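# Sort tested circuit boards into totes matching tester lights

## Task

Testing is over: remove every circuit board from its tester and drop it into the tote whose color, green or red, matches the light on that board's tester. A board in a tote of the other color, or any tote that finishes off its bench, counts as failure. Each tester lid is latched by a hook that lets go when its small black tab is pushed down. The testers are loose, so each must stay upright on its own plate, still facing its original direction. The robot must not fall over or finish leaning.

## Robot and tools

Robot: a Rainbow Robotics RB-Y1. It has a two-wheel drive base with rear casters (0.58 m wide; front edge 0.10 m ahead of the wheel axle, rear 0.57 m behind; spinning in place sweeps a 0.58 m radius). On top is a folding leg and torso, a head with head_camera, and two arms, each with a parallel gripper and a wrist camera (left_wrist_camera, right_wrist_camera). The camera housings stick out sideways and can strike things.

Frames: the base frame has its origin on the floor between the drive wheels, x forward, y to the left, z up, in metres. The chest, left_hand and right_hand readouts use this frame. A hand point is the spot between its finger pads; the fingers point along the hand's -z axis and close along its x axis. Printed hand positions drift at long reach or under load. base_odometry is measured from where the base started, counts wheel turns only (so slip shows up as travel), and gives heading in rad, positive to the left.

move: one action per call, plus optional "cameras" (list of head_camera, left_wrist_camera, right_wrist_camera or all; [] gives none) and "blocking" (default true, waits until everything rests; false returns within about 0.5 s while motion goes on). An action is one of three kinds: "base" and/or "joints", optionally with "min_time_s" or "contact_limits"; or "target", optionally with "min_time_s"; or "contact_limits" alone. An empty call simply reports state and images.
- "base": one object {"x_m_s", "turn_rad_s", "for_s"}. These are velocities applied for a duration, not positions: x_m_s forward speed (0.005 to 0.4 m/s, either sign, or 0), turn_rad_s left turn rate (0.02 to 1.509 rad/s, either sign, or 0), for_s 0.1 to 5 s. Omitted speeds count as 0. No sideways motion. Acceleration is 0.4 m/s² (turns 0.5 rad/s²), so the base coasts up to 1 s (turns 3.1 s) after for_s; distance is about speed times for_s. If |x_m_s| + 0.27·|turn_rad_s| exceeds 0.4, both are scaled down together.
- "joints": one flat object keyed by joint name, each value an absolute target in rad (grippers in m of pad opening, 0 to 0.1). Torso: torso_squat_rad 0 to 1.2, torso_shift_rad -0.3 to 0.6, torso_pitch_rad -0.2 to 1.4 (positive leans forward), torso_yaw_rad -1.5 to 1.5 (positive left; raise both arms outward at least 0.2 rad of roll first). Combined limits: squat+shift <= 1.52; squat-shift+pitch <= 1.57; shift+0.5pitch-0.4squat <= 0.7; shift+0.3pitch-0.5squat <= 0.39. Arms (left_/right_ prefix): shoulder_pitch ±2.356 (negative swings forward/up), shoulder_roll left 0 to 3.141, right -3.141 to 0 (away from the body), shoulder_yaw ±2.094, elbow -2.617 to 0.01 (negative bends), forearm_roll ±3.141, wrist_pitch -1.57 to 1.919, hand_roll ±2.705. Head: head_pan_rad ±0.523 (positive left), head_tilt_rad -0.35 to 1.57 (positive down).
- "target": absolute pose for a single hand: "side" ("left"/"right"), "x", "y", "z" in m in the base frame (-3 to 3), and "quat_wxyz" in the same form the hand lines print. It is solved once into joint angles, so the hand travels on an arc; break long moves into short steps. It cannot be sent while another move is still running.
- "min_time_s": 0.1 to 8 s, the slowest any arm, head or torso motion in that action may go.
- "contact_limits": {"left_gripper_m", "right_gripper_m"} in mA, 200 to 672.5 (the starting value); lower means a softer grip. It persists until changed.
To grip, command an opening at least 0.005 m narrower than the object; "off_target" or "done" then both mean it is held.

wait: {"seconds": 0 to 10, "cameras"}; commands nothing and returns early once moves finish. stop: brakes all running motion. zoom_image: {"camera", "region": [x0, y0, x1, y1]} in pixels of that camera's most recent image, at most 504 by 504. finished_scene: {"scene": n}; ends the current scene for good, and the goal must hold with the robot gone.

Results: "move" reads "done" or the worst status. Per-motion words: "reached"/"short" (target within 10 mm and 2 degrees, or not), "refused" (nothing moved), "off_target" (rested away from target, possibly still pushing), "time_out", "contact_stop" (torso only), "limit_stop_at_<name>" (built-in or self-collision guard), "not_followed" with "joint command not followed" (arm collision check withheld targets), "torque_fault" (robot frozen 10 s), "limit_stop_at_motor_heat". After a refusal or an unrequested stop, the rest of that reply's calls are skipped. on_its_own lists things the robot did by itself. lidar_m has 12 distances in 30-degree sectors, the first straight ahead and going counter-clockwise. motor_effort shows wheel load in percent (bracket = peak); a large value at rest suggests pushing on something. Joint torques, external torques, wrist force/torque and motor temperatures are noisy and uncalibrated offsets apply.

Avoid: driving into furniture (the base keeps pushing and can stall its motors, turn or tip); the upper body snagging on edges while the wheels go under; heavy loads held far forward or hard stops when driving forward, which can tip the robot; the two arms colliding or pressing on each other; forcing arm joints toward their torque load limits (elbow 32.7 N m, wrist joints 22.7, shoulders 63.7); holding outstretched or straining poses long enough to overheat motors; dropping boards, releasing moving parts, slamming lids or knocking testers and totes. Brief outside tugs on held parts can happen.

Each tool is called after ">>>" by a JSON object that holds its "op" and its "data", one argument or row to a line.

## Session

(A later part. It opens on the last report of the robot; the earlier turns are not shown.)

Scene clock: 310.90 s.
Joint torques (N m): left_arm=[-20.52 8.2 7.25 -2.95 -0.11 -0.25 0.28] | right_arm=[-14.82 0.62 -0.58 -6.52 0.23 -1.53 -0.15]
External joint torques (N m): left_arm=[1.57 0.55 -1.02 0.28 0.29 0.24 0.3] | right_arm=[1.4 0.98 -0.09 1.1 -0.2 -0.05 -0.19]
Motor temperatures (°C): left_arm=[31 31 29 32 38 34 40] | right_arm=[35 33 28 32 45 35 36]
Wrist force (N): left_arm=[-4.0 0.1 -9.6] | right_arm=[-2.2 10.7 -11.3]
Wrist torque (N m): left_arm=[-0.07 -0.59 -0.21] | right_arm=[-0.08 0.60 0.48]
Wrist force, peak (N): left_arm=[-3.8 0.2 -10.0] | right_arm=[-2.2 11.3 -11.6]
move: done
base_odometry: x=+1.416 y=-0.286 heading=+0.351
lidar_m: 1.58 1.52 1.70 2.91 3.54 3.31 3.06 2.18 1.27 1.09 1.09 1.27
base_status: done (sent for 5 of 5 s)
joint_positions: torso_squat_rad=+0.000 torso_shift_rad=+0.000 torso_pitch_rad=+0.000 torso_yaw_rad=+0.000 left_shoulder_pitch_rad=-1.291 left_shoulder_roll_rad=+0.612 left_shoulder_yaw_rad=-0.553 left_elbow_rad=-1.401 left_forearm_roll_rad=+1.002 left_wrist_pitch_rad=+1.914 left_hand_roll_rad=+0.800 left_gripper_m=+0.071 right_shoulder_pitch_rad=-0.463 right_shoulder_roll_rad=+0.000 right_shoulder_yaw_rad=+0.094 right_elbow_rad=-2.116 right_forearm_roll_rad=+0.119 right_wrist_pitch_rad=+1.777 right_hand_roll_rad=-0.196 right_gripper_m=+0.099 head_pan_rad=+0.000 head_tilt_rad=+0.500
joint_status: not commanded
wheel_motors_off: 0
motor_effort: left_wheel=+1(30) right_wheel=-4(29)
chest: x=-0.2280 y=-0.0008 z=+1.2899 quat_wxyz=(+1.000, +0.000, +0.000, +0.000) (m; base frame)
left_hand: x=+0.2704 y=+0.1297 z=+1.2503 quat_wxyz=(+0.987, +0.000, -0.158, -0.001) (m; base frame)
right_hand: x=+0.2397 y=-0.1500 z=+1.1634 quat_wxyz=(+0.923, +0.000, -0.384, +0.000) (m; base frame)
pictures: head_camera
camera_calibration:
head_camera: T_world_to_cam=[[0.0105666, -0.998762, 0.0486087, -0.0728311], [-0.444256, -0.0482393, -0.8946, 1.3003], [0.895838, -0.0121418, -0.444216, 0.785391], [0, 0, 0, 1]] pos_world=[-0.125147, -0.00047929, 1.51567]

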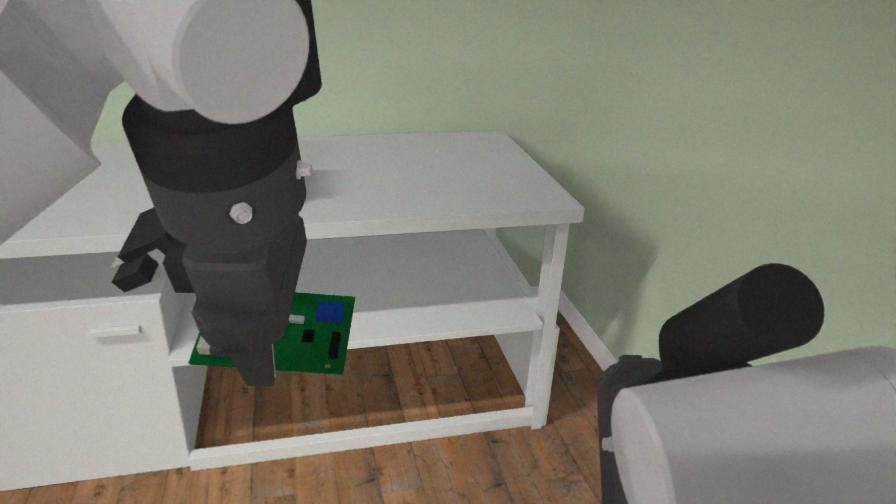

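>>> {"op": "move", "data": {
  "base": {"turn_rad_s":0.26,"for_s":1.0},
  "joints": {"head_tilt_rad":0.6},
  "cameras": ["head_camera"]
}}

Scene clock: 316.67 s.
Joint torques (N m): left_arm=[-20.68 8.06 7.5 -3.13 -0.19 -0.31 0.3] | right_arm=[-14.59 1.04 -0.65 -6.52 0.25 -1.5 -0.26]
External joint torques (N m): left_arm=[1.42 0.4 -0.77 0.11 0.21 0.18 0.32] | right_arm=[1.63 1.39 -0.17 1.1 -0.18 -0.01 -0.3]
Motor temperatures (°C): left_arm=[31 31 29 32 38 34 40] | right_arm=[35 33 28 32 45 35 36]
Wrist force (N): left_arm=[-3.8 0.0 -9.5] | right_arm=[-2.4 11.1 -11.0]
Wrist torque (N m): left_arm=[-0.06 -0.55 -0.21] | right_arm=[-0.13 0.57 0.50]
Wrist force, peak (N): left_arm=[-4.0 0.0 -9.8] | right_arm=[-2.7 11.3 -11.5]
move: done
base_odometry: x=+1.416 y=-0.286 heading=+0.611
lidar_m: 1.52 1.52 2.90 3.51 3.67 3.07 2.94 1.55 1.14 1.10 1.13 1.57
base_status: done (sent for 1 of 1 s)
joint_positions: torso_squat_rad=+0.000 torso_shift_rad=+0.000 torso_pitch_rad=+0.000 torso_yaw_rad=+0.000 left_shoulder_pitch_rad=-1.291 left_shoulder_roll_rad=+0.612 left_shoulder_yaw_rad=-0.553 left_elbow_rad=-1.401 left_forearm_roll_rad=+1.002 left_wrist_pitch_rad=+1.914 left_hand_roll_rad=+0.800 left_gripper_m=+0.071 right_shoulder_pitch_rad=-0.463 right_shoulder_roll_rad=+0.000 right_shoulder_yaw_rad=+0.094 right_elbow_rad=-2.116 right_forearm_roll_rad=+0.119 right_wrist_pitch_rad=+1.777 right_hand_roll_rad=-0.196 right_gripper_m=+0.099 head_pan_rad=+0.000 head_tilt_rad=+0.600
joint_status: all done
wheel_motors_off: 0
motor_effort: left_wheel=-2(28) right_wheel=+0(28)
chest: x=-0.2280 y=-0.0008 z=+1.2899 quat_wxyz=(+1.000, +0.000, +0.000, +0.000) (m; base frame)
left_hand: x=+0.2704 y=+0.1296 z=+1.2503 quat_wxyz=(+0.987, +0.000, -0.158, -0.001) (m; base frame)
right_hand: x=+0.2397 y=-0.1500 z=+1.1634 quat_wxyz=(+0.923, +0.000, -0.384, +0.000) (m; base frame)
pictures: head_camera
camera_calibration:
head_camera: T_world_to_cam=[[0.0154625, -0.998762, 0.0472712, -0.0698645], [-0.531291, -0.0482575, -0.845814, 1.20967], [0.847049, -0.0120363, -0.531379, 0.905225], [0, 0, 0, 1]] pos_world=[-0.123004, -0.000506946, 1.50747]

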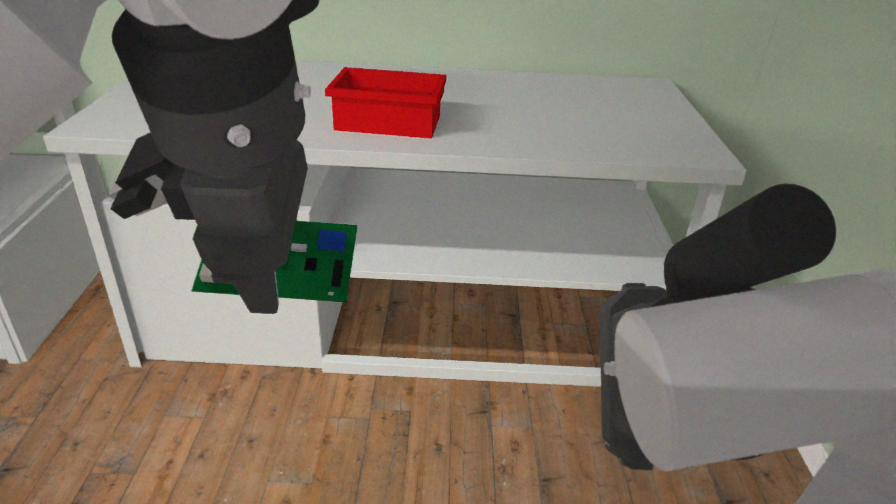

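>>> {"op": "move", "data": {
  "base": {"turn_rad_s":0.1,"for_s":0.3},
  "cameras": []
}}

>>> {"op": "move", "data": {
  "base": {"x_m_s":0.28,"for_s":3.5},
  "cameras": []
}}

>>> {"op": "move", "data": {
  "base": {"turn_rad_s":-0.1,"for_s":0.3},
  "joints": {"head_tilt_rad":0.8},
  "cameras": ["head_camera"]
}}

Scene clock: 326.67 s.
Joint torques (N m): left_arm=[-20.73 8.13 7.44 -3.08 -0.13 -0.27 0.25] | right_arm=[-14.55 0.8 -0.29 -6.49 0.25 -1.5 -0.13]
External joint torques (N m): left_arm=[1.37 0.48 -0.83 0.15 0.27 0.22 0.27] | right_arm=[1.68 1.15 0.19 1.13 -0.18 -0.02 -0.17]
Motor temperatures (°C): left_arm=[31 31 29 32 38 34 40] | right_arm=[35 33 28 32 45 35 36]
Wrist force (N): left_arm=[-4.0 0.2 -9.5] | right_arm=[-2.4 10.9 -11.4]
Wrist torque (N m): left_arm=[-0.06 -0.58 -0.20] | right_arm=[-0.11 0.59 0.48]
Wrist force, peak (N): left_arm=[-4.1 0.1 -9.8] | right_arm=[-2.6 11.2 -11.5]
move: done
base_odometry: x=+1.416 y=-0.286 heading=+0.641
lidar_m: 1.51 1.52 2.90 3.51 3.71 3.06 2.93 1.52 1.13 1.10 1.14 1.58
base_status: done (sent for 0.3 of 0.3 s)
joint_positions: torso_squat_rad=+0.000 torso_shift_rad=+0.000 torso_pitch_rad=+0.000 torso_yaw_rad=+0.000 left_shoulder_pitch_rad=-1.291 left_shoulder_roll_rad=+0.612 left_shoulder_yaw_rad=-0.553 left_elbow_rad=-1.401 left_forearm_roll_rad=+1.002 left_wrist_pitch_rad=+1.914 left_hand_roll_rad=+0.800 left_gripper_m=+0.071 right_shoulder_pitch_rad=-0.463 right_shoulder_roll_rad=+0.000 right_shoulder_yaw_rad=+0.094 right_elbow_rad=-2.116 right_forearm_roll_rad=+0.119 right_wrist_pitch_rad=+1.777 right_hand_roll_rad=-0.196 right_gripper_m=+0.099 head_pan_rad=+0.000 head_tilt_rad=+0.600
joint_status: not commanded
wheel_motors_off: 0
motor_effort: left_wheel=-1(20) right_wheel=+2(20)
chest: x=-0.2280 y=-0.0008 z=+1.2899 quat_wxyz=(+1.000, +0.000, +0.000, +0.000) (m; base frame)
left_hand: x=+0.2704 y=+0.1297 z=+1.2503 quat_wxyz=(+0.987, +0.000, -0.158, -0.001) (m; base frame)
right_hand: x=+0.2397 y=-0.1500 z=+1.1634 quat_wxyz=(+0.923, +0.000, -0.384, +0.000) (m; base frame)
pictures: none
No camera images: "cameras" was empty.

Scene clock: 331.17 s.
Joint torques (N m): left_arm=[-20.77 8.41 7.52 -3.03 -0.13 -0.31 0.35] | right_arm=[-14.75 0.85 -0.41 -6.41 0.32 -1.51 -0.14]
External joint torques (N m): left_arm=[1.33 0.76 -0.75 0.21 0.27 0.18 0.37] | right_arm=[1.47 1.2 0.07 1.21 -0.11 -0.03 -0.18]
Motor temperatures (°C): left_arm=[31 31 29 32 38 34 40] | right_arm=[35 33 28 32 45 35 36]
Wrist force (N): left_arm=[-4.0 0.1 -9.6] | right_arm=[-2.3 10.8 -11.2]
Wrist torque (N m): left_arm=[-0.06 -0.56 -0.20] | right_arm=[-0.09 0.58 0.49]
Wrist force, peak (N): left_arm=[-4.3 0.1 -9.7] | right_arm=[-2.3 11.5 -11.5]
move: done
base_odometry: x=+2.202 y=+0.300 heading=+0.641
lidar_m: 1.12 0.60 0.71 2.53 3.67 3.99 3.88 1.56 1.17 1.14 0.85 1.13
base_status: done (sent for 3.5 of 3.5 s)
joint_positions: torso_squat_rad=+0.000 torso_shift_rad=+0.000 torso_pitch_rad=+0.000 torso_yaw_rad=+0.000 left_shoulder_pitch_rad=-1.291 left_shoulder_roll_rad=+0.612 left_shoulder_yaw_rad=-0.553 left_elbow_rad=-1.401 left_forearm_roll_rad=+1.002 left_wrist_pitch_rad=+1.914 left_hand_roll_rad=+0.800 left_gripper_m=+0.071 right_shoulder_pitch_rad=-0.463 right_shoulder_roll_rad=+0.000 right_shoulder_yaw_rad=+0.094 right_elbow_rad=-2.116 right_forearm_roll_rad=+0.119 right_wrist_pitch_rad=+1.777 right_hand_roll_rad=-0.196 right_gripper_m=+0.099 head_pan_rad=+0.000 head_tilt_rad=+0.600
joint_status: not commanded
wheel_motors_off: 0
motor_effort: left_wheel=+1(31) right_wheel=-3(29)
chest: x=-0.2280 y=-0.0008 z=+1.2899 quat_wxyz=(+1.000, +0.000, +0.000, +0.000) (m; base frame)
left_hand: x=+0.2705 y=+0.1297 z=+1.2502 quat_wxyz=(+0.987, +0.000, -0.158, -0.001) (m; base frame)
right_hand: x=+0.2398 y=-0.1500 z=+1.1633 quat_wxyz=(+0.923, +0.000, -0.384, +0.000) (m; base frame)
pictures: none
No camera images: "cameras" was empty.

Scene clock: 332.03 s.
Joint torques (N m): left_arm=[-20.57 8.12 7.28 -3.04 -0.04 -0.33 0.29] | right_arm=[-14.75 0.74 -0.59 -6.38 0.31 -1.5 -0.19]
External joint torques (N m): left_arm=[1.53 0.47 -1 0.19 0.36 0.16 0.31] | right_arm=[1.48 1.09 -0.11 1.24 -0.12 -0.02 -0.23]
Motor temperatures (°C): left_arm=[31 31 29 32 38 34 40] | right_arm=[35 33 28 32 45 35 36]
Wrist force (N): left_arm=[-4.0 0.2 -9.5] | right_arm=[-2.2 10.9 -11.4]
Wrist torque (N m): left_arm=[-0.08 -0.57 -0.21] | right_arm=[-0.09 0.60 0.48]
Wrist force, peak (N): left_arm=[-3.9 0.0 -9.8] | right_arm=[-2.7 11.2 -11.3]
move: done
base_odometry: x=+2.202 y=+0.300 heading=+0.612
lidar_m: 1.12 0.60 0.68 2.53 3.63 4.05 3.92 1.60 1.18 1.13 0.85 1.10
base_status: done (sent for 0.3 of 0.3 s)
joint_positions: torso_squat_rad=+0.000 torso_shift_rad=+0.000 torso_pitch_rad=+0.000 torso_yaw_rad=+0.000 left_shoulder_pitch_rad=-1.291 left_shoulder_roll_rad=+0.612 left_shoulder_yaw_rad=-0.553 left_elbow_rad=-1.401 left_forearm_roll_rad=+1.002 left_wrist_pitch_rad=+1.914 left_hand_roll_rad=+0.800 left_gripper_m=+0.071 right_shoulder_pitch_rad=-0.463 right_shoulder_roll_rad=+0.000 right_shoulder_yaw_rad=+0.094 right_elbow_rad=-2.116 right_forearm_roll_rad=+0.119 right_wrist_pitch_rad=+1.777 right_hand_roll_rad=-0.196 right_gripper_m=+0.099 head_pan_rad=+0.000 head_tilt_rad=+0.800
joint_status: all done
wheel_motors_off: 0
motor_effort: left_wheel=+4(27) right_wheel=-8(23)
chest: x=-0.2280 y=-0.0008 z=+1.2899 quat_wxyz=(+1.000, +0.000, +0.000, +0.000) (m; base frame)
left_hand: x=+0.2704 y=+0.1297 z=+1.2503 quat_wxyz=(+0.987, +0.000, -0.158, -0.001) (m; base frame)
right_hand: x=+0.2397 y=-0.1500 z=+1.1634 quat_wxyz=(+0.923, +0.000, -0.384, +0.000) (m; base frame)
pictures: head_camera
camera_calibration:
head_camera: T_world_to_cam=[[0.02475, -0.998757, 0.0432748, -0.061952], [-0.688752, -0.0484109, -0.723379, 0.994811], [0.724575, -0.0119019, -0.689093, 1.11497], [0, 0, 0, 1]] pos_world=[-0.121168, -0.000444959, 1.49062]

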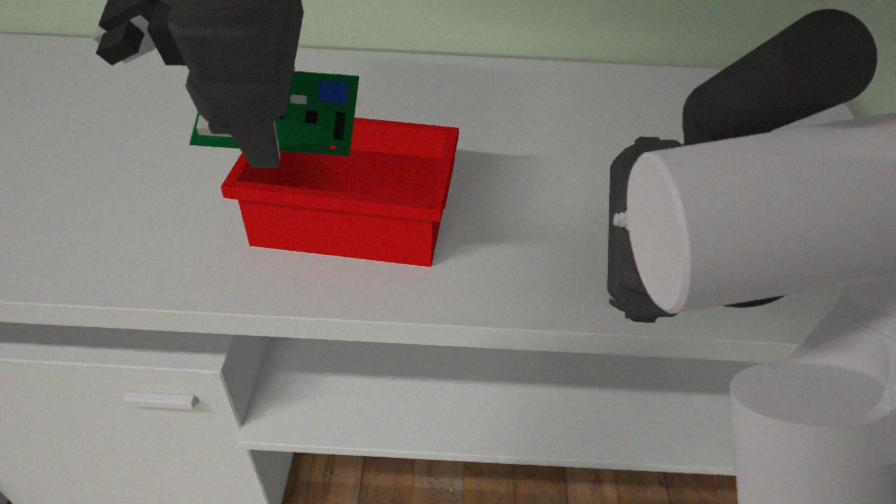

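>>> {"op": "move", "data": {
  "base": {"x_m_s":0.15,"for_s":1.52},
  "cameras": []
}}

>>> {"op": "move", "data": {
  "joints": {"torso_pitch_rad":0.3},
  "cameras": ["head_camera"]
}}

>>> {"op": "move", "data": {
  "target": {"side":"left","x":0.407,"y":0.14,"z":1.09,"quat_wxyz":[1,0,0,0]},
  "min_time_s": 2.5
}}

Scene clock: 348.00 s.
Joint torques (N m): left_arm=[-20.71 8.13 7.53 -3.03 -0.14 -0.28 0.27] | right_arm=[-14.71 0.97 -0.36 -6.44 0.35 -1.57 -0.12]
External joint torques (N m): left_arm=[1.39 0.48 -0.74 0.21 0.26 0.21 0.29] | right_arm=[1.51 1.32 0.12 1.17 -0.08 -0.09 -0.16]
Motor temperatures (°C): left_arm=[31 31 29 32 38 34 40] | right_arm=[35 33 28 32 45 35 36]
Wrist force (N): left_arm=[-4.0 -0.1 -9.1] | right_arm=[-2.0 11.1 -11.3]
Wrist torque (N m): left_arm=[-0.05 -0.57 -0.21] | right_arm=[-0.11 0.61 0.49]
Wrist force, peak (N): left_arm=[-3.6 0.3 -10.0] | right_arm=[-2.5 11.1 -11.8]
move: done
base_odometry: x=+2.390 y=+0.432 heading=+0.611
lidar_m: 0.89 0.50 0.44 0.99 3.64 4.27 4.14 1.61 1.18 0.79 0.76 0.94
base_status: done (sent for 1.53 of 1.53 s)
joint_positions: torso_squat_rad=+0.000 torso_shift_rad=+0.000 torso_pitch_rad=+0.000 torso_yaw_rad=+0.000 left_shoulder_pitch_rad=-1.291 left_shoulder_roll_rad=+0.612 left_shoulder_yaw_rad=-0.553 left_elbow_rad=-1.401 left_forearm_roll_rad=+1.002 left_wrist_pitch_rad=+1.914 left_hand_roll_rad=+0.800 left_gripper_m=+0.071 right_shoulder_pitch_rad=-0.463 right_shoulder_roll_rad=+0.000 right_shoulder_yaw_rad=+0.094 right_elbow_rad=-2.116 right_forearm_roll_rad=+0.119 right_wrist_pitch_rad=+1.777 right_hand_roll_rad=-0.196 right_gripper_m=+0.099 head_pan_rad=+0.000 head_tilt_rad=+0.800
joint_status: not commanded
wheel_motors_off: 0
motor_effort: left_wheel=-3(24) right_wheel=+2(32)
chest: x=-0.2280 y=-0.0008 z=+1.2899 quat_wxyz=(+1.000, +0.000, +0.000, +0.000) (m; base frame)
left_hand: x=+0.2704 y=+0.1297 z=+1.2503 quat_wxyz=(+0.987, +0.000, -0.158, -0.001) (m; base frame)
right_hand: x=+0.2397 y=-0.1500 z=+1.1634 quat_wxyz=(+0.923, +0.000, -0.384, +0.000) (m; base frame)
pictures: none
No camera images: "cameras" was empty.

Scene clock: 349.77 s.
Joint torques (N m): left_arm=[-20.06 7.62 7.29 -4.58 0.21 -0.07 0.25] | right_arm=[-11.1 1.86 -0.06 -7.65 0.29 -1.04 -0.2]
External joint torques (N m): left_arm=[1.19 0.37 -0.63 0.2 0.21 0.02 0.25] | right_arm=[1.31 1.34 -0.17 1.17 -0.1 -0.04 -0.23]
Motor temperatures (°C): left_arm=[31 31 29 32 38 34 40] | right_arm=[35 33 28 32 45 35 36]
Wrist force (N): left_arm=[-1.8 0.3 -9.9] | right_arm=[-0.8 10.6 -12.3]
Wrist torque (N m): left_arm=[-0.08 -0.44 -0.22] | right_arm=[-0.06 0.66 0.51]
Wrist force, peak (N): left_arm=[-2.3 -0.2 -10.3] | right_arm=[-0.7 11.4 -12.8]
move: done
base_odometry: x=+2.390 y=+0.432 heading=+0.611
lidar_m: 0.89 0.50 0.44 0.99 3.64 4.27 4.14 1.61 1.18 0.78 0.76 0.93
base_status: not commanded
joint_positions: torso_squat_rad=+0.000 torso_shift_rad=+0.000 torso_pitch_rad=+0.300 torso_yaw_rad=+0.000 left_shoulder_pitch_rad=-1.291 left_shoulder_roll_rad=+0.612 left_shoulder_yaw_rad=-0.553 left_elbow_rad=-1.401 left_forearm_roll_rad=+1.002 left_wrist_pitch_rad=+1.914 left_hand_roll_rad=+0.800 left_gripper_m=+0.071 right_shoulder_pitch_rad=-0.463 right_shoulder_roll_rad=+0.000 right_shoulder_yaw_rad=+0.094 right_elbow_rad=-2.116 right_forearm_roll_rad=+0.119 right_wrist_pitch_rad=+1.777 right_hand_roll_rad=-0.196 right_gripper_m=+0.099 head_pan_rad=+0.000 head_tilt_rad=+0.800
joint_status: all done
wheel_motors_off: 0
motor_effort: left_wheel=-4(5) right_wheel=+3(4)
chest: x=-0.1366 y=-0.0008 z=+1.2761 quat_wxyz=(+0.989, +0.000, +0.149, +0.000) (m; base frame)
left_hand: x=+0.3279 y=+0.1298 z=+1.0909 quat_wxyz=(+1.000, +0.000, -0.009, -0.001) (m; base frame)
right_hand: x=+0.2729 y=-0.1499 z=+1.0170 quat_wxyz=(+0.970, +0.000, -0.241, +0.000) (m; base frame)
pictures: head_camera
camera_calibration:
head_camera: T_world_to_cam=[[0.0366376, -0.99875, 0.0339976, -0.050145], [-0.87175, -0.0485747, -0.487538, 0.721845], [0.48858, -0.0117752, -0.87244, 1.24093], [0, 0, 0, 1]] pos_world=[0.0248122, -0.000406708, 1.43627]

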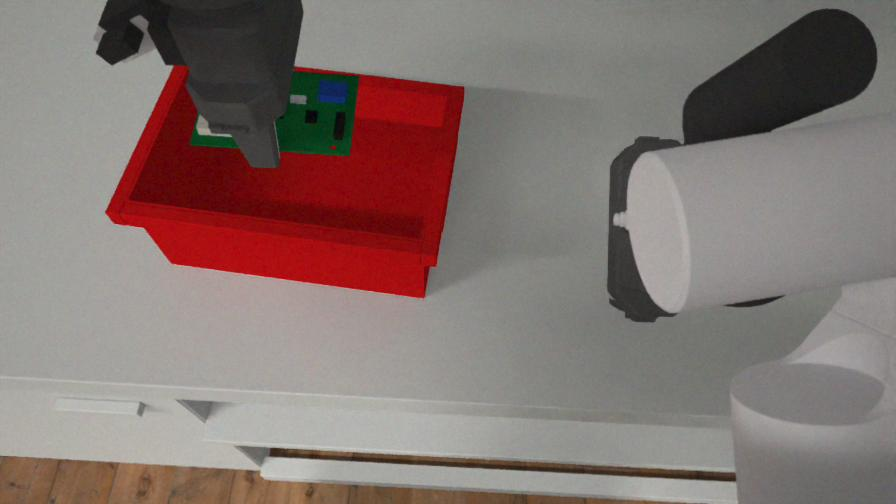

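Scene clock: 352.60 s.
Joint torques (N m): left_arm=[-24.13 6.7 3.33 -3.83 0.03 -0.29 -0.09] | right_arm=[-10.98 1.59 0.12 -7.45 0.27 -1.08 -0.25]
External joint torques (N m): left_arm=[0.72 -1.76 -1.2 1.54 0.02 -0.2 -0.09] | right_arm=[1.43 1.07 0.01 1.37 -0.12 -0.09 -0.27]
Motor temperatures (°C): left_arm=[31 31 29 32 38 34 40] | right_arm=[35 33 28 32 45 35 36]
Wrist force (N): left_arm=[-1.8 0.1 -9.7] | right_arm=[-0.7 10.7 -12.2]
Wrist torque (N m): left_arm=[-0.06 -0.47 -0.22] | right_arm=[-0.05 0.70 0.50]
Wrist force, peak (N): left_arm=[-1.7 0.4 -10.4] | right_arm=[-0.6 11.2 -12.7]
move: done
base_odometry: x=+2.390 y=+0.432 heading=+0.611
lidar_m: 0.90 0.50 0.44 0.97 3.64 4.27 4.14 1.61 1.17 0.78 0.76 0.93
base_status: not commanded
joint_positions: torso_squat_rad=+0.000 torso_shift_rad=+0.000 torso_pitch_rad=+0.300 torso_yaw_rad=+0.000 left_shoulder_pitch_rad=-1.590 left_shoulder_roll_rad=+0.458 left_shoulder_yaw_rad=-0.582 left_elbow_rad=-0.636 left_forearm_roll_rad=+0.928 left_wrist_pitch_rad=+1.703 left_hand_roll_rad=+0.415 left_gripper_m=+0.071 right_shoulder_pitch_rad=-0.463 right_shoulder_roll_rad=+0.000 right_shoulder_yaw_rad=+0.094 right_elbow_rad=-2.116 right_forearm_roll_rad=+0.119 right_wrist_pitch_rad=+1.777 right_hand_roll_rad=-0.196 right_gripper_m=+0.099 head_pan_rad=+0.000 head_tilt_rad=+0.800
joint_status: all done
wheel_motors_off: 0
motor_effort: left_wheel=-4(6) right_wheel=+2(4)
chest: x=-0.1366 y=-0.0008 z=+1.2761 quat_wxyz=(+0.989, +0.000, +0.149, +0.000) (m; base frame)
left_hand: x=+0.4064 y=+0.1403 z=+1.0902 quat_wxyz=(+1.000, +0.000, -0.003, +0.000) (m; base frame)
left_hand_status: reached (checked arc, planned for 2.5 s): 1 mm and 0.4 deg off.
right_hand: x=+0.2729 y=-0.1499 z=+1.0170 quat_wxyz=(+0.970, +0.000, -0.241, +0.000) (m; base frame)
pictures: head_camera, left_wrist_camera, right_wrist_camera
camera_calibration:
head_camera: T_world_to_cam=[[0.0366367, -0.99875, 0.0339986, -0.0501456], [-0.871738, -0.0485747, -0.487559, 0.721856], [0.488601, -0.0117753, -0.872428, 1.24093], [0, 0, 0, 1]] pos_world=[0.0247865, -0.000406613, 1.43627]
left_wrist_camera: T_world_to_cam=[[0.999852, 0.0161754, -0.005796, -0.403642], [0.0169421, -0.87187, 0.489444, -0.383928], [0.00286358, -0.48947, -0.872015, 1.08717], [0, 0, 0, 1]] pos_world=[0.406974, 0.203932, 1.1336]
right_wrist_camera: T_world_to_cam=[[-0.875226, 0.0201921, -0.483293, 0.735846], [-0.198863, 0.895768, 0.397558, -0.182562], [0.440946, 0.444062, -0.779984, 0.811144], [0, 0, 0, 1]] pos_world=[0.250056, -0.211523, 1.06089]

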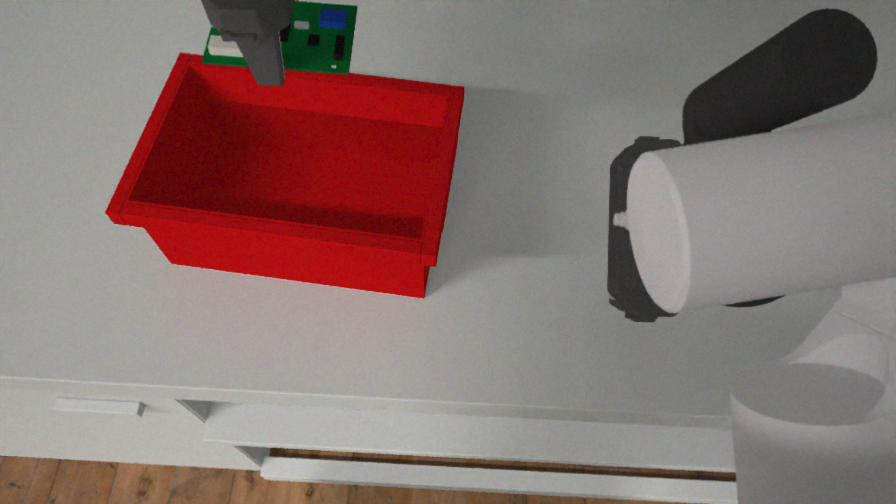

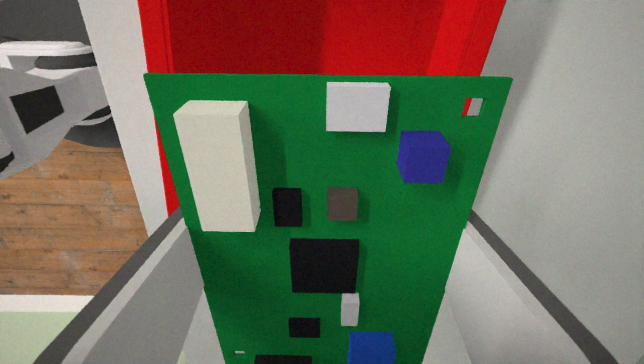

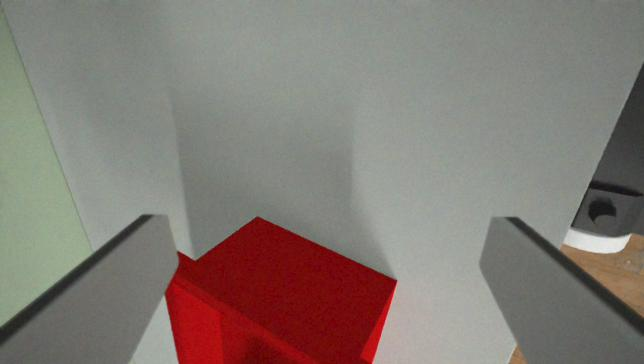

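>>> {"op": "move", "data": {
  "target": {"side":"left","x":0.399,"y":0.138,"z":0.99,"quat_wxyz":[0.9992,0,0,-0.04]},
  "min_time_s": 2,
  "cameras": ["head_camera","left_wrist_camera"]
}}

>>> {"op": "move", "data": {
  "joints": {"torso_pitch_rad":0.39},
  "cameras": ["head_camera"]
}}

>>> {"op": "move", "data": {
  "target": {"side":"left","x":0.399,"y":0.138,"z":0.924,"quat_wxyz":[0.9992,0,0,-0.04]},
  "min_time_s": 1.5,
  "cameras": ["left_wrist_camera","head_camera"]
}}

Scene clock: 371.00 s.
Joint torques (N m): left_arm=[-22.36 6.12 1.79 -3.91 -0.01 -0.43 -0.28] | right_arm=[-11.27 1.48 0.22 -7.65 0.27 -1.01 -0.24]
External joint torques (N m): left_arm=[2.04 -1.7 -1.25 1.42 -0.02 -0.32 -0.28] | right_arm=[1.13 0.96 0.11 1.17 -0.12 -0.02 -0.27]
Motor temperatures (°C): left_arm=[31 31 29 32 38 34 40] | right_arm=[35 33 28 32 45 35 36]
Wrist force (N): left_arm=[-1.7 0.6 -10.1] | right_arm=[-0.7 11.0 -12.2]
Wrist torque (N m): left_arm=[-0.11 -0.44 -0.21] | right_arm=[-0.10 0.68 0.50]
Wrist force, peak (N): left_arm=[-1.8 0.3 -10.2] | right_arm=[-0.7 11.1 -12.8]
move: done
base_odometry: x=+2.390 y=+0.432 heading=+0.611
lidar_m: 0.89 0.51 0.44 0.98 3.64 4.27 4.14 1.61 1.17 0.79 0.75 0.93
base_status: not commanded
joint_positions: torso_squat_rad=+0.000 torso_shift_rad=+0.000 torso_pitch_rad=+0.300 torso_yaw_rad=+0.000 left_shoulder_pitch_rad=-1.502 left_shoulder_roll_rad=+0.339 left_shoulder_yaw_rad=-0.622 left_elbow_rad=-0.420 left_forearm_roll_rad=+0.891 left_wrist_pitch_rad=+1.450 left_hand_roll_rad=+0.252 left_gripper_m=+0.071 right_shoulder_pitch_rad=-0.463 right_shoulder_roll_rad=+0.000 right_shoulder_yaw_rad=+0.094 right_elbow_rad=-2.116 right_forearm_roll_rad=+0.119 right_wrist_pitch_rad=+1.777 right_hand_roll_rad=-0.196 right_gripper_m=+0.099 head_pan_rad=+0.000 head_tilt_rad=+0.800
joint_status: all done
wheel_motors_off: 0
motor_effort: left_wheel=-3(6) right_wheel=+1(4)
chest: x=-0.1366 y=-0.0008 z=+1.2761 quat_wxyz=(+0.989, +0.000, +0.149, +0.000) (m; base frame)
left_hand: x=+0.3987 y=+0.1381 z=+0.9903 quat_wxyz=(+0.999, +0.000, -0.003, -0.040) (m; base frame)
left_hand_status: reached (checked arc, planned for 2.0 s): 0 mm and 0.3 deg off.
right_hand: x=+0.2729 y=-0.1499 z=+1.0170 quat_wxyz=(+0.970, +0.000, -0.241, +0.000) (m; base frame)
pictures: head_camera, left_wrist_camera
camera_calibration:
head_camera: T_world_to_cam=[[0.0366365, -0.99875, 0.0339986, -0.0501457], [-0.871738, -0.0485745, -0.487559, 0.721856], [0.488601, -0.0117754, -0.872428, 1.24093], [0, 0, 0, 1]] pos_world=[0.0247863, -0.000406803, 1.43627]
left_wrist_camera: T_world_to_cam=[[0.997916, -0.0641788, -0.00664552, -0.383787], [-0.0527476, -0.870788, 0.48882, -0.308517], [-0.0371587, -0.487451, -0.872359, 1.01511], [0, 0, 0, 1]] pos_world=[0.404434, 0.201531, 1.0338]

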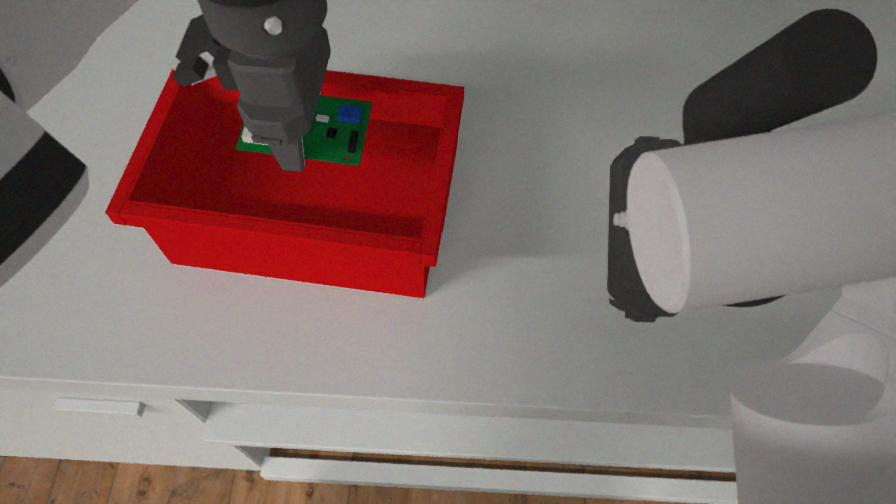

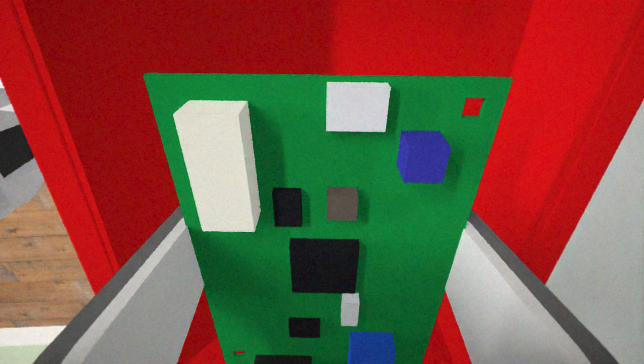

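Scene clock: 372.07 s.
Joint torques (N m): left_arm=[-22.2 5.64 1.63 -4.02 0.15 -0.15 -0.18] | right_arm=[-10.05 1.84 0.37 -7.68 0.25 -0.91 -0.12]
External joint torques (N m): left_arm=[1.39 -1.64 -1.3 1.22 0.08 -0.21 -0.18] | right_arm=[0.98 1.06 0.08 1.34 -0.12 -0.07 -0.14]
Motor temperatures (°C): left_arm=[31 31 29 32 38 34 40] | right_arm=[35 33 28 32 45 35 36]
Wrist force (N): left_arm=[-1.3 0.4 -9.8] | right_arm=[-0.3 10.9 -12.6]
Wrist torque (N m): left_arm=[-0.07 -0.42 -0.21] | right_arm=[-0.10 0.70 0.50]
Wrist force, peak (N): left_arm=[-1.3 0.4 -10.5] | right_arm=[-0.7 11.1 -13.0]
move: done
base_odometry: x=+2.390 y=+0.432 heading=+0.611
lidar_m: 0.89 0.49 0.43 0.98 3.65 4.26 4.14 1.62 1.19 0.80 0.75 0.93
base_status: not commanded
joint_positions: torso_squat_rad=+0.000 torso_shift_rad=+0.000 torso_pitch_rad=+0.390 torso_yaw_rad=+0.000 left_shoulder_pitch_rad=-1.502 left_shoulder_roll_rad=+0.339 left_shoulder_yaw_rad=-0.622 left_elbow_rad=-0.420 left_forearm_roll_rad=+0.891 left_wrist_pitch_rad=+1.450 left_hand_roll_rad=+0.252 left_gripper_m=+0.071 right_shoulder_pitch_rad=-0.463 right_shoulder_roll_rad=+0.000 right_shoulder_yaw_rad=+0.094 right_elbow_rad=-2.116 right_forearm_roll_rad=+0.119 right_wrist_pitch_rad=+1.777 right_hand_roll_rad=-0.196 right_gripper_m=+0.099 head_pan_rad=+0.000 head_tilt_rad=+0.800
joint_status: all done
wheel_motors_off: 0
motor_effort: left_wheel=-4(5) right_wheel=+2(3)
chest: x=-0.1104 y=-0.0008 z=+1.2667 quat_wxyz=(+0.981, +0.000, +0.194, +0.000) (m; base frame)
left_hand: x=+0.3970 y=+0.1382 z=+0.9339 quat_wxyz=(+0.998, -0.002, +0.042, -0.040) (m; base frame)
right_hand: x=+0.2742 y=-0.1498 z=+0.9718 quat_wxyz=(+0.980, +0.000, -0.197, +0.000) (m; base frame)
pictures: head_camera
camera_calibration:
head_camera: T_world_to_cam=[[0.0396063, -0.998748, 0.0305649, -0.046102], [-0.912032, -0.0486299, -0.407225, 0.633908], [0.408202, -0.0117475, -0.912816, 1.26219], [0, 0, 0, 1]] pos_world=[0.0647403, -0.000389826, 1.4117]

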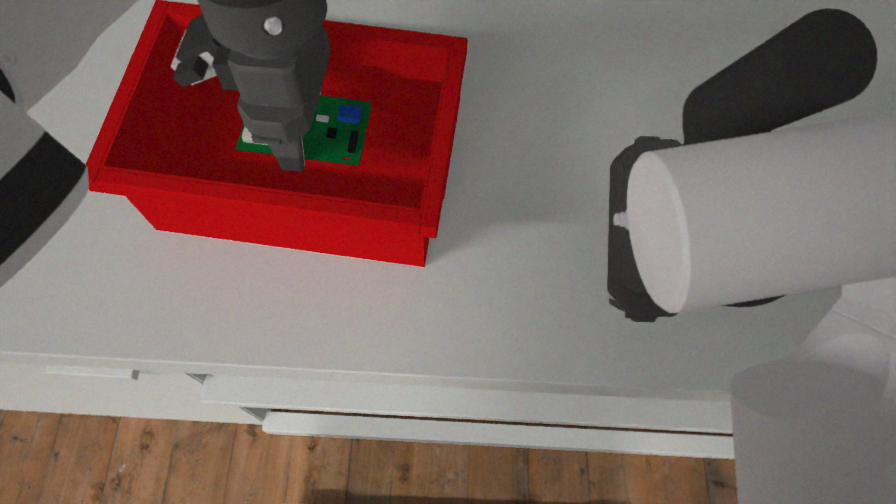

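Scene clock: 373.90 s.
Joint torques (N m): left_arm=[-20.75 7.94 2.98 -5.78 0.07 -0.4 0.37] | right_arm=[-9.67 1.93 0.29 -7.61 0.33 -0.85 -0.18]
External joint torques (N m): left_arm=[2.09 0.9 -1.43 -0.28 0.04 -0.34 0.37] | right_arm=[1.36 1.15 0 1.42 -0.05 -0.01 -0.2]
Motor temperatures (°C): left_arm=[31 31 29 32 38 34 40] | right_arm=[35 33 28 32 45 35 36]
Wrist force (N): left_arm=[-1.7 0.1 -9.8] | right_arm=[-0.2 11.0 -12.7]
Wrist torque (N m): left_arm=[-0.07 -0.46 -0.23] | right_arm=[-0.09 0.71 0.50]
Wrist force, peak (N): left_arm=[-2.0 0.4 -10.1] | right_arm=[-0.1 11.3 -12.8]
move: done
base_odometry: x=+2.390 y=+0.432 heading=+0.611
lidar_m: 0.90 0.50 0.44 0.98 3.64 4.27 4.15 1.61 1.18 0.78 0.75 0.93
base_status: not commanded
joint_positions: torso_squat_rad=+0.000 torso_shift_rad=+0.000 torso_pitch_rad=+0.390 torso_yaw_rad=+0.000 left_shoulder_pitch_rad=-1.388 left_shoulder_roll_rad=+0.399 left_shoulder_yaw_rad=-0.641 left_elbow_rad=-0.664 left_forearm_roll_rad=+0.858 left_wrist_pitch_rad=+1.442 left_hand_roll_rad=+0.362 left_gripper_m=+0.071 right_shoulder_pitch_rad=-0.463 right_shoulder_roll_rad=+0.000 right_shoulder_yaw_rad=+0.094 right_elbow_rad=-2.116 right_forearm_roll_rad=+0.119 right_wrist_pitch_rad=+1.777 right_hand_roll_rad=-0.196 right_gripper_m=+0.099 head_pan_rad=+0.000 head_tilt_rad=+0.800
joint_status: all done
wheel_motors_off: 0
motor_effort: left_wheel=-5(5) right_wheel=+2(5)
chest: x=-0.1104 y=-0.0008 z=+1.2667 quat_wxyz=(+0.981, +0.000, +0.194, +0.000) (m; base frame)
left_hand: x=+0.3982 y=+0.1377 z=+0.9243 quat_wxyz=(+0.999, +0.001, +0.009, -0.041) (m; base frame)
left_hand_status: reached (checked arc, planned for 1.5 s): 1 mm and 1.0 deg off.
right_hand: x=+0.2742 y=-0.1498 z=+0.9718 quat_wxyz=(+0.980, +0.000, -0.197, +0.000) (m; base frame)
pictures: head_camera, left_wrist_camera
camera_calibration:
head_camera: T_world_to_cam=[[0.039606, -0.998748, 0.0305652, -0.0461021], [-0.912027, -0.0486299, -0.407236, 0.633913], [0.408213, -0.0117473, -0.912811, 1.2622], [0, 0, 0, 1]] pos_world=[0.0647282, -0.00038981, 1.41171]
left_wrist_camera: T_world_to_cam=[[0.997386, -0.0658917, -0.0296475, -0.362012], [-0.0431123, -0.871985, 0.48763, -0.279189], [-0.0579829, -0.485077, -0.872547, 0.965421], [0, 0, 0, 1]] pos_world=[0.405007, 0.201001, 0.967783]

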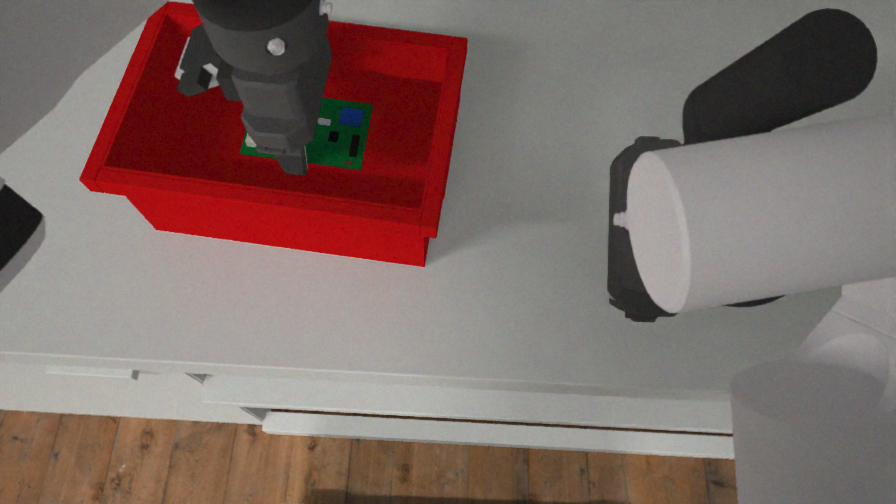

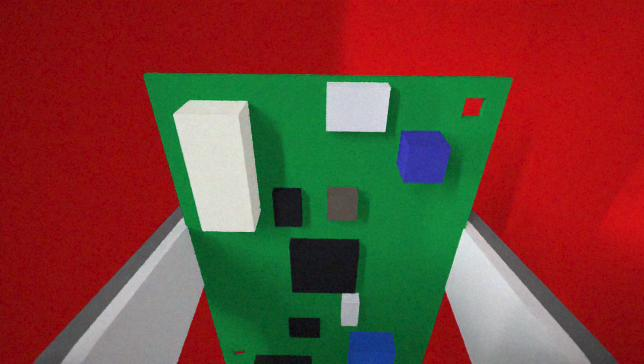

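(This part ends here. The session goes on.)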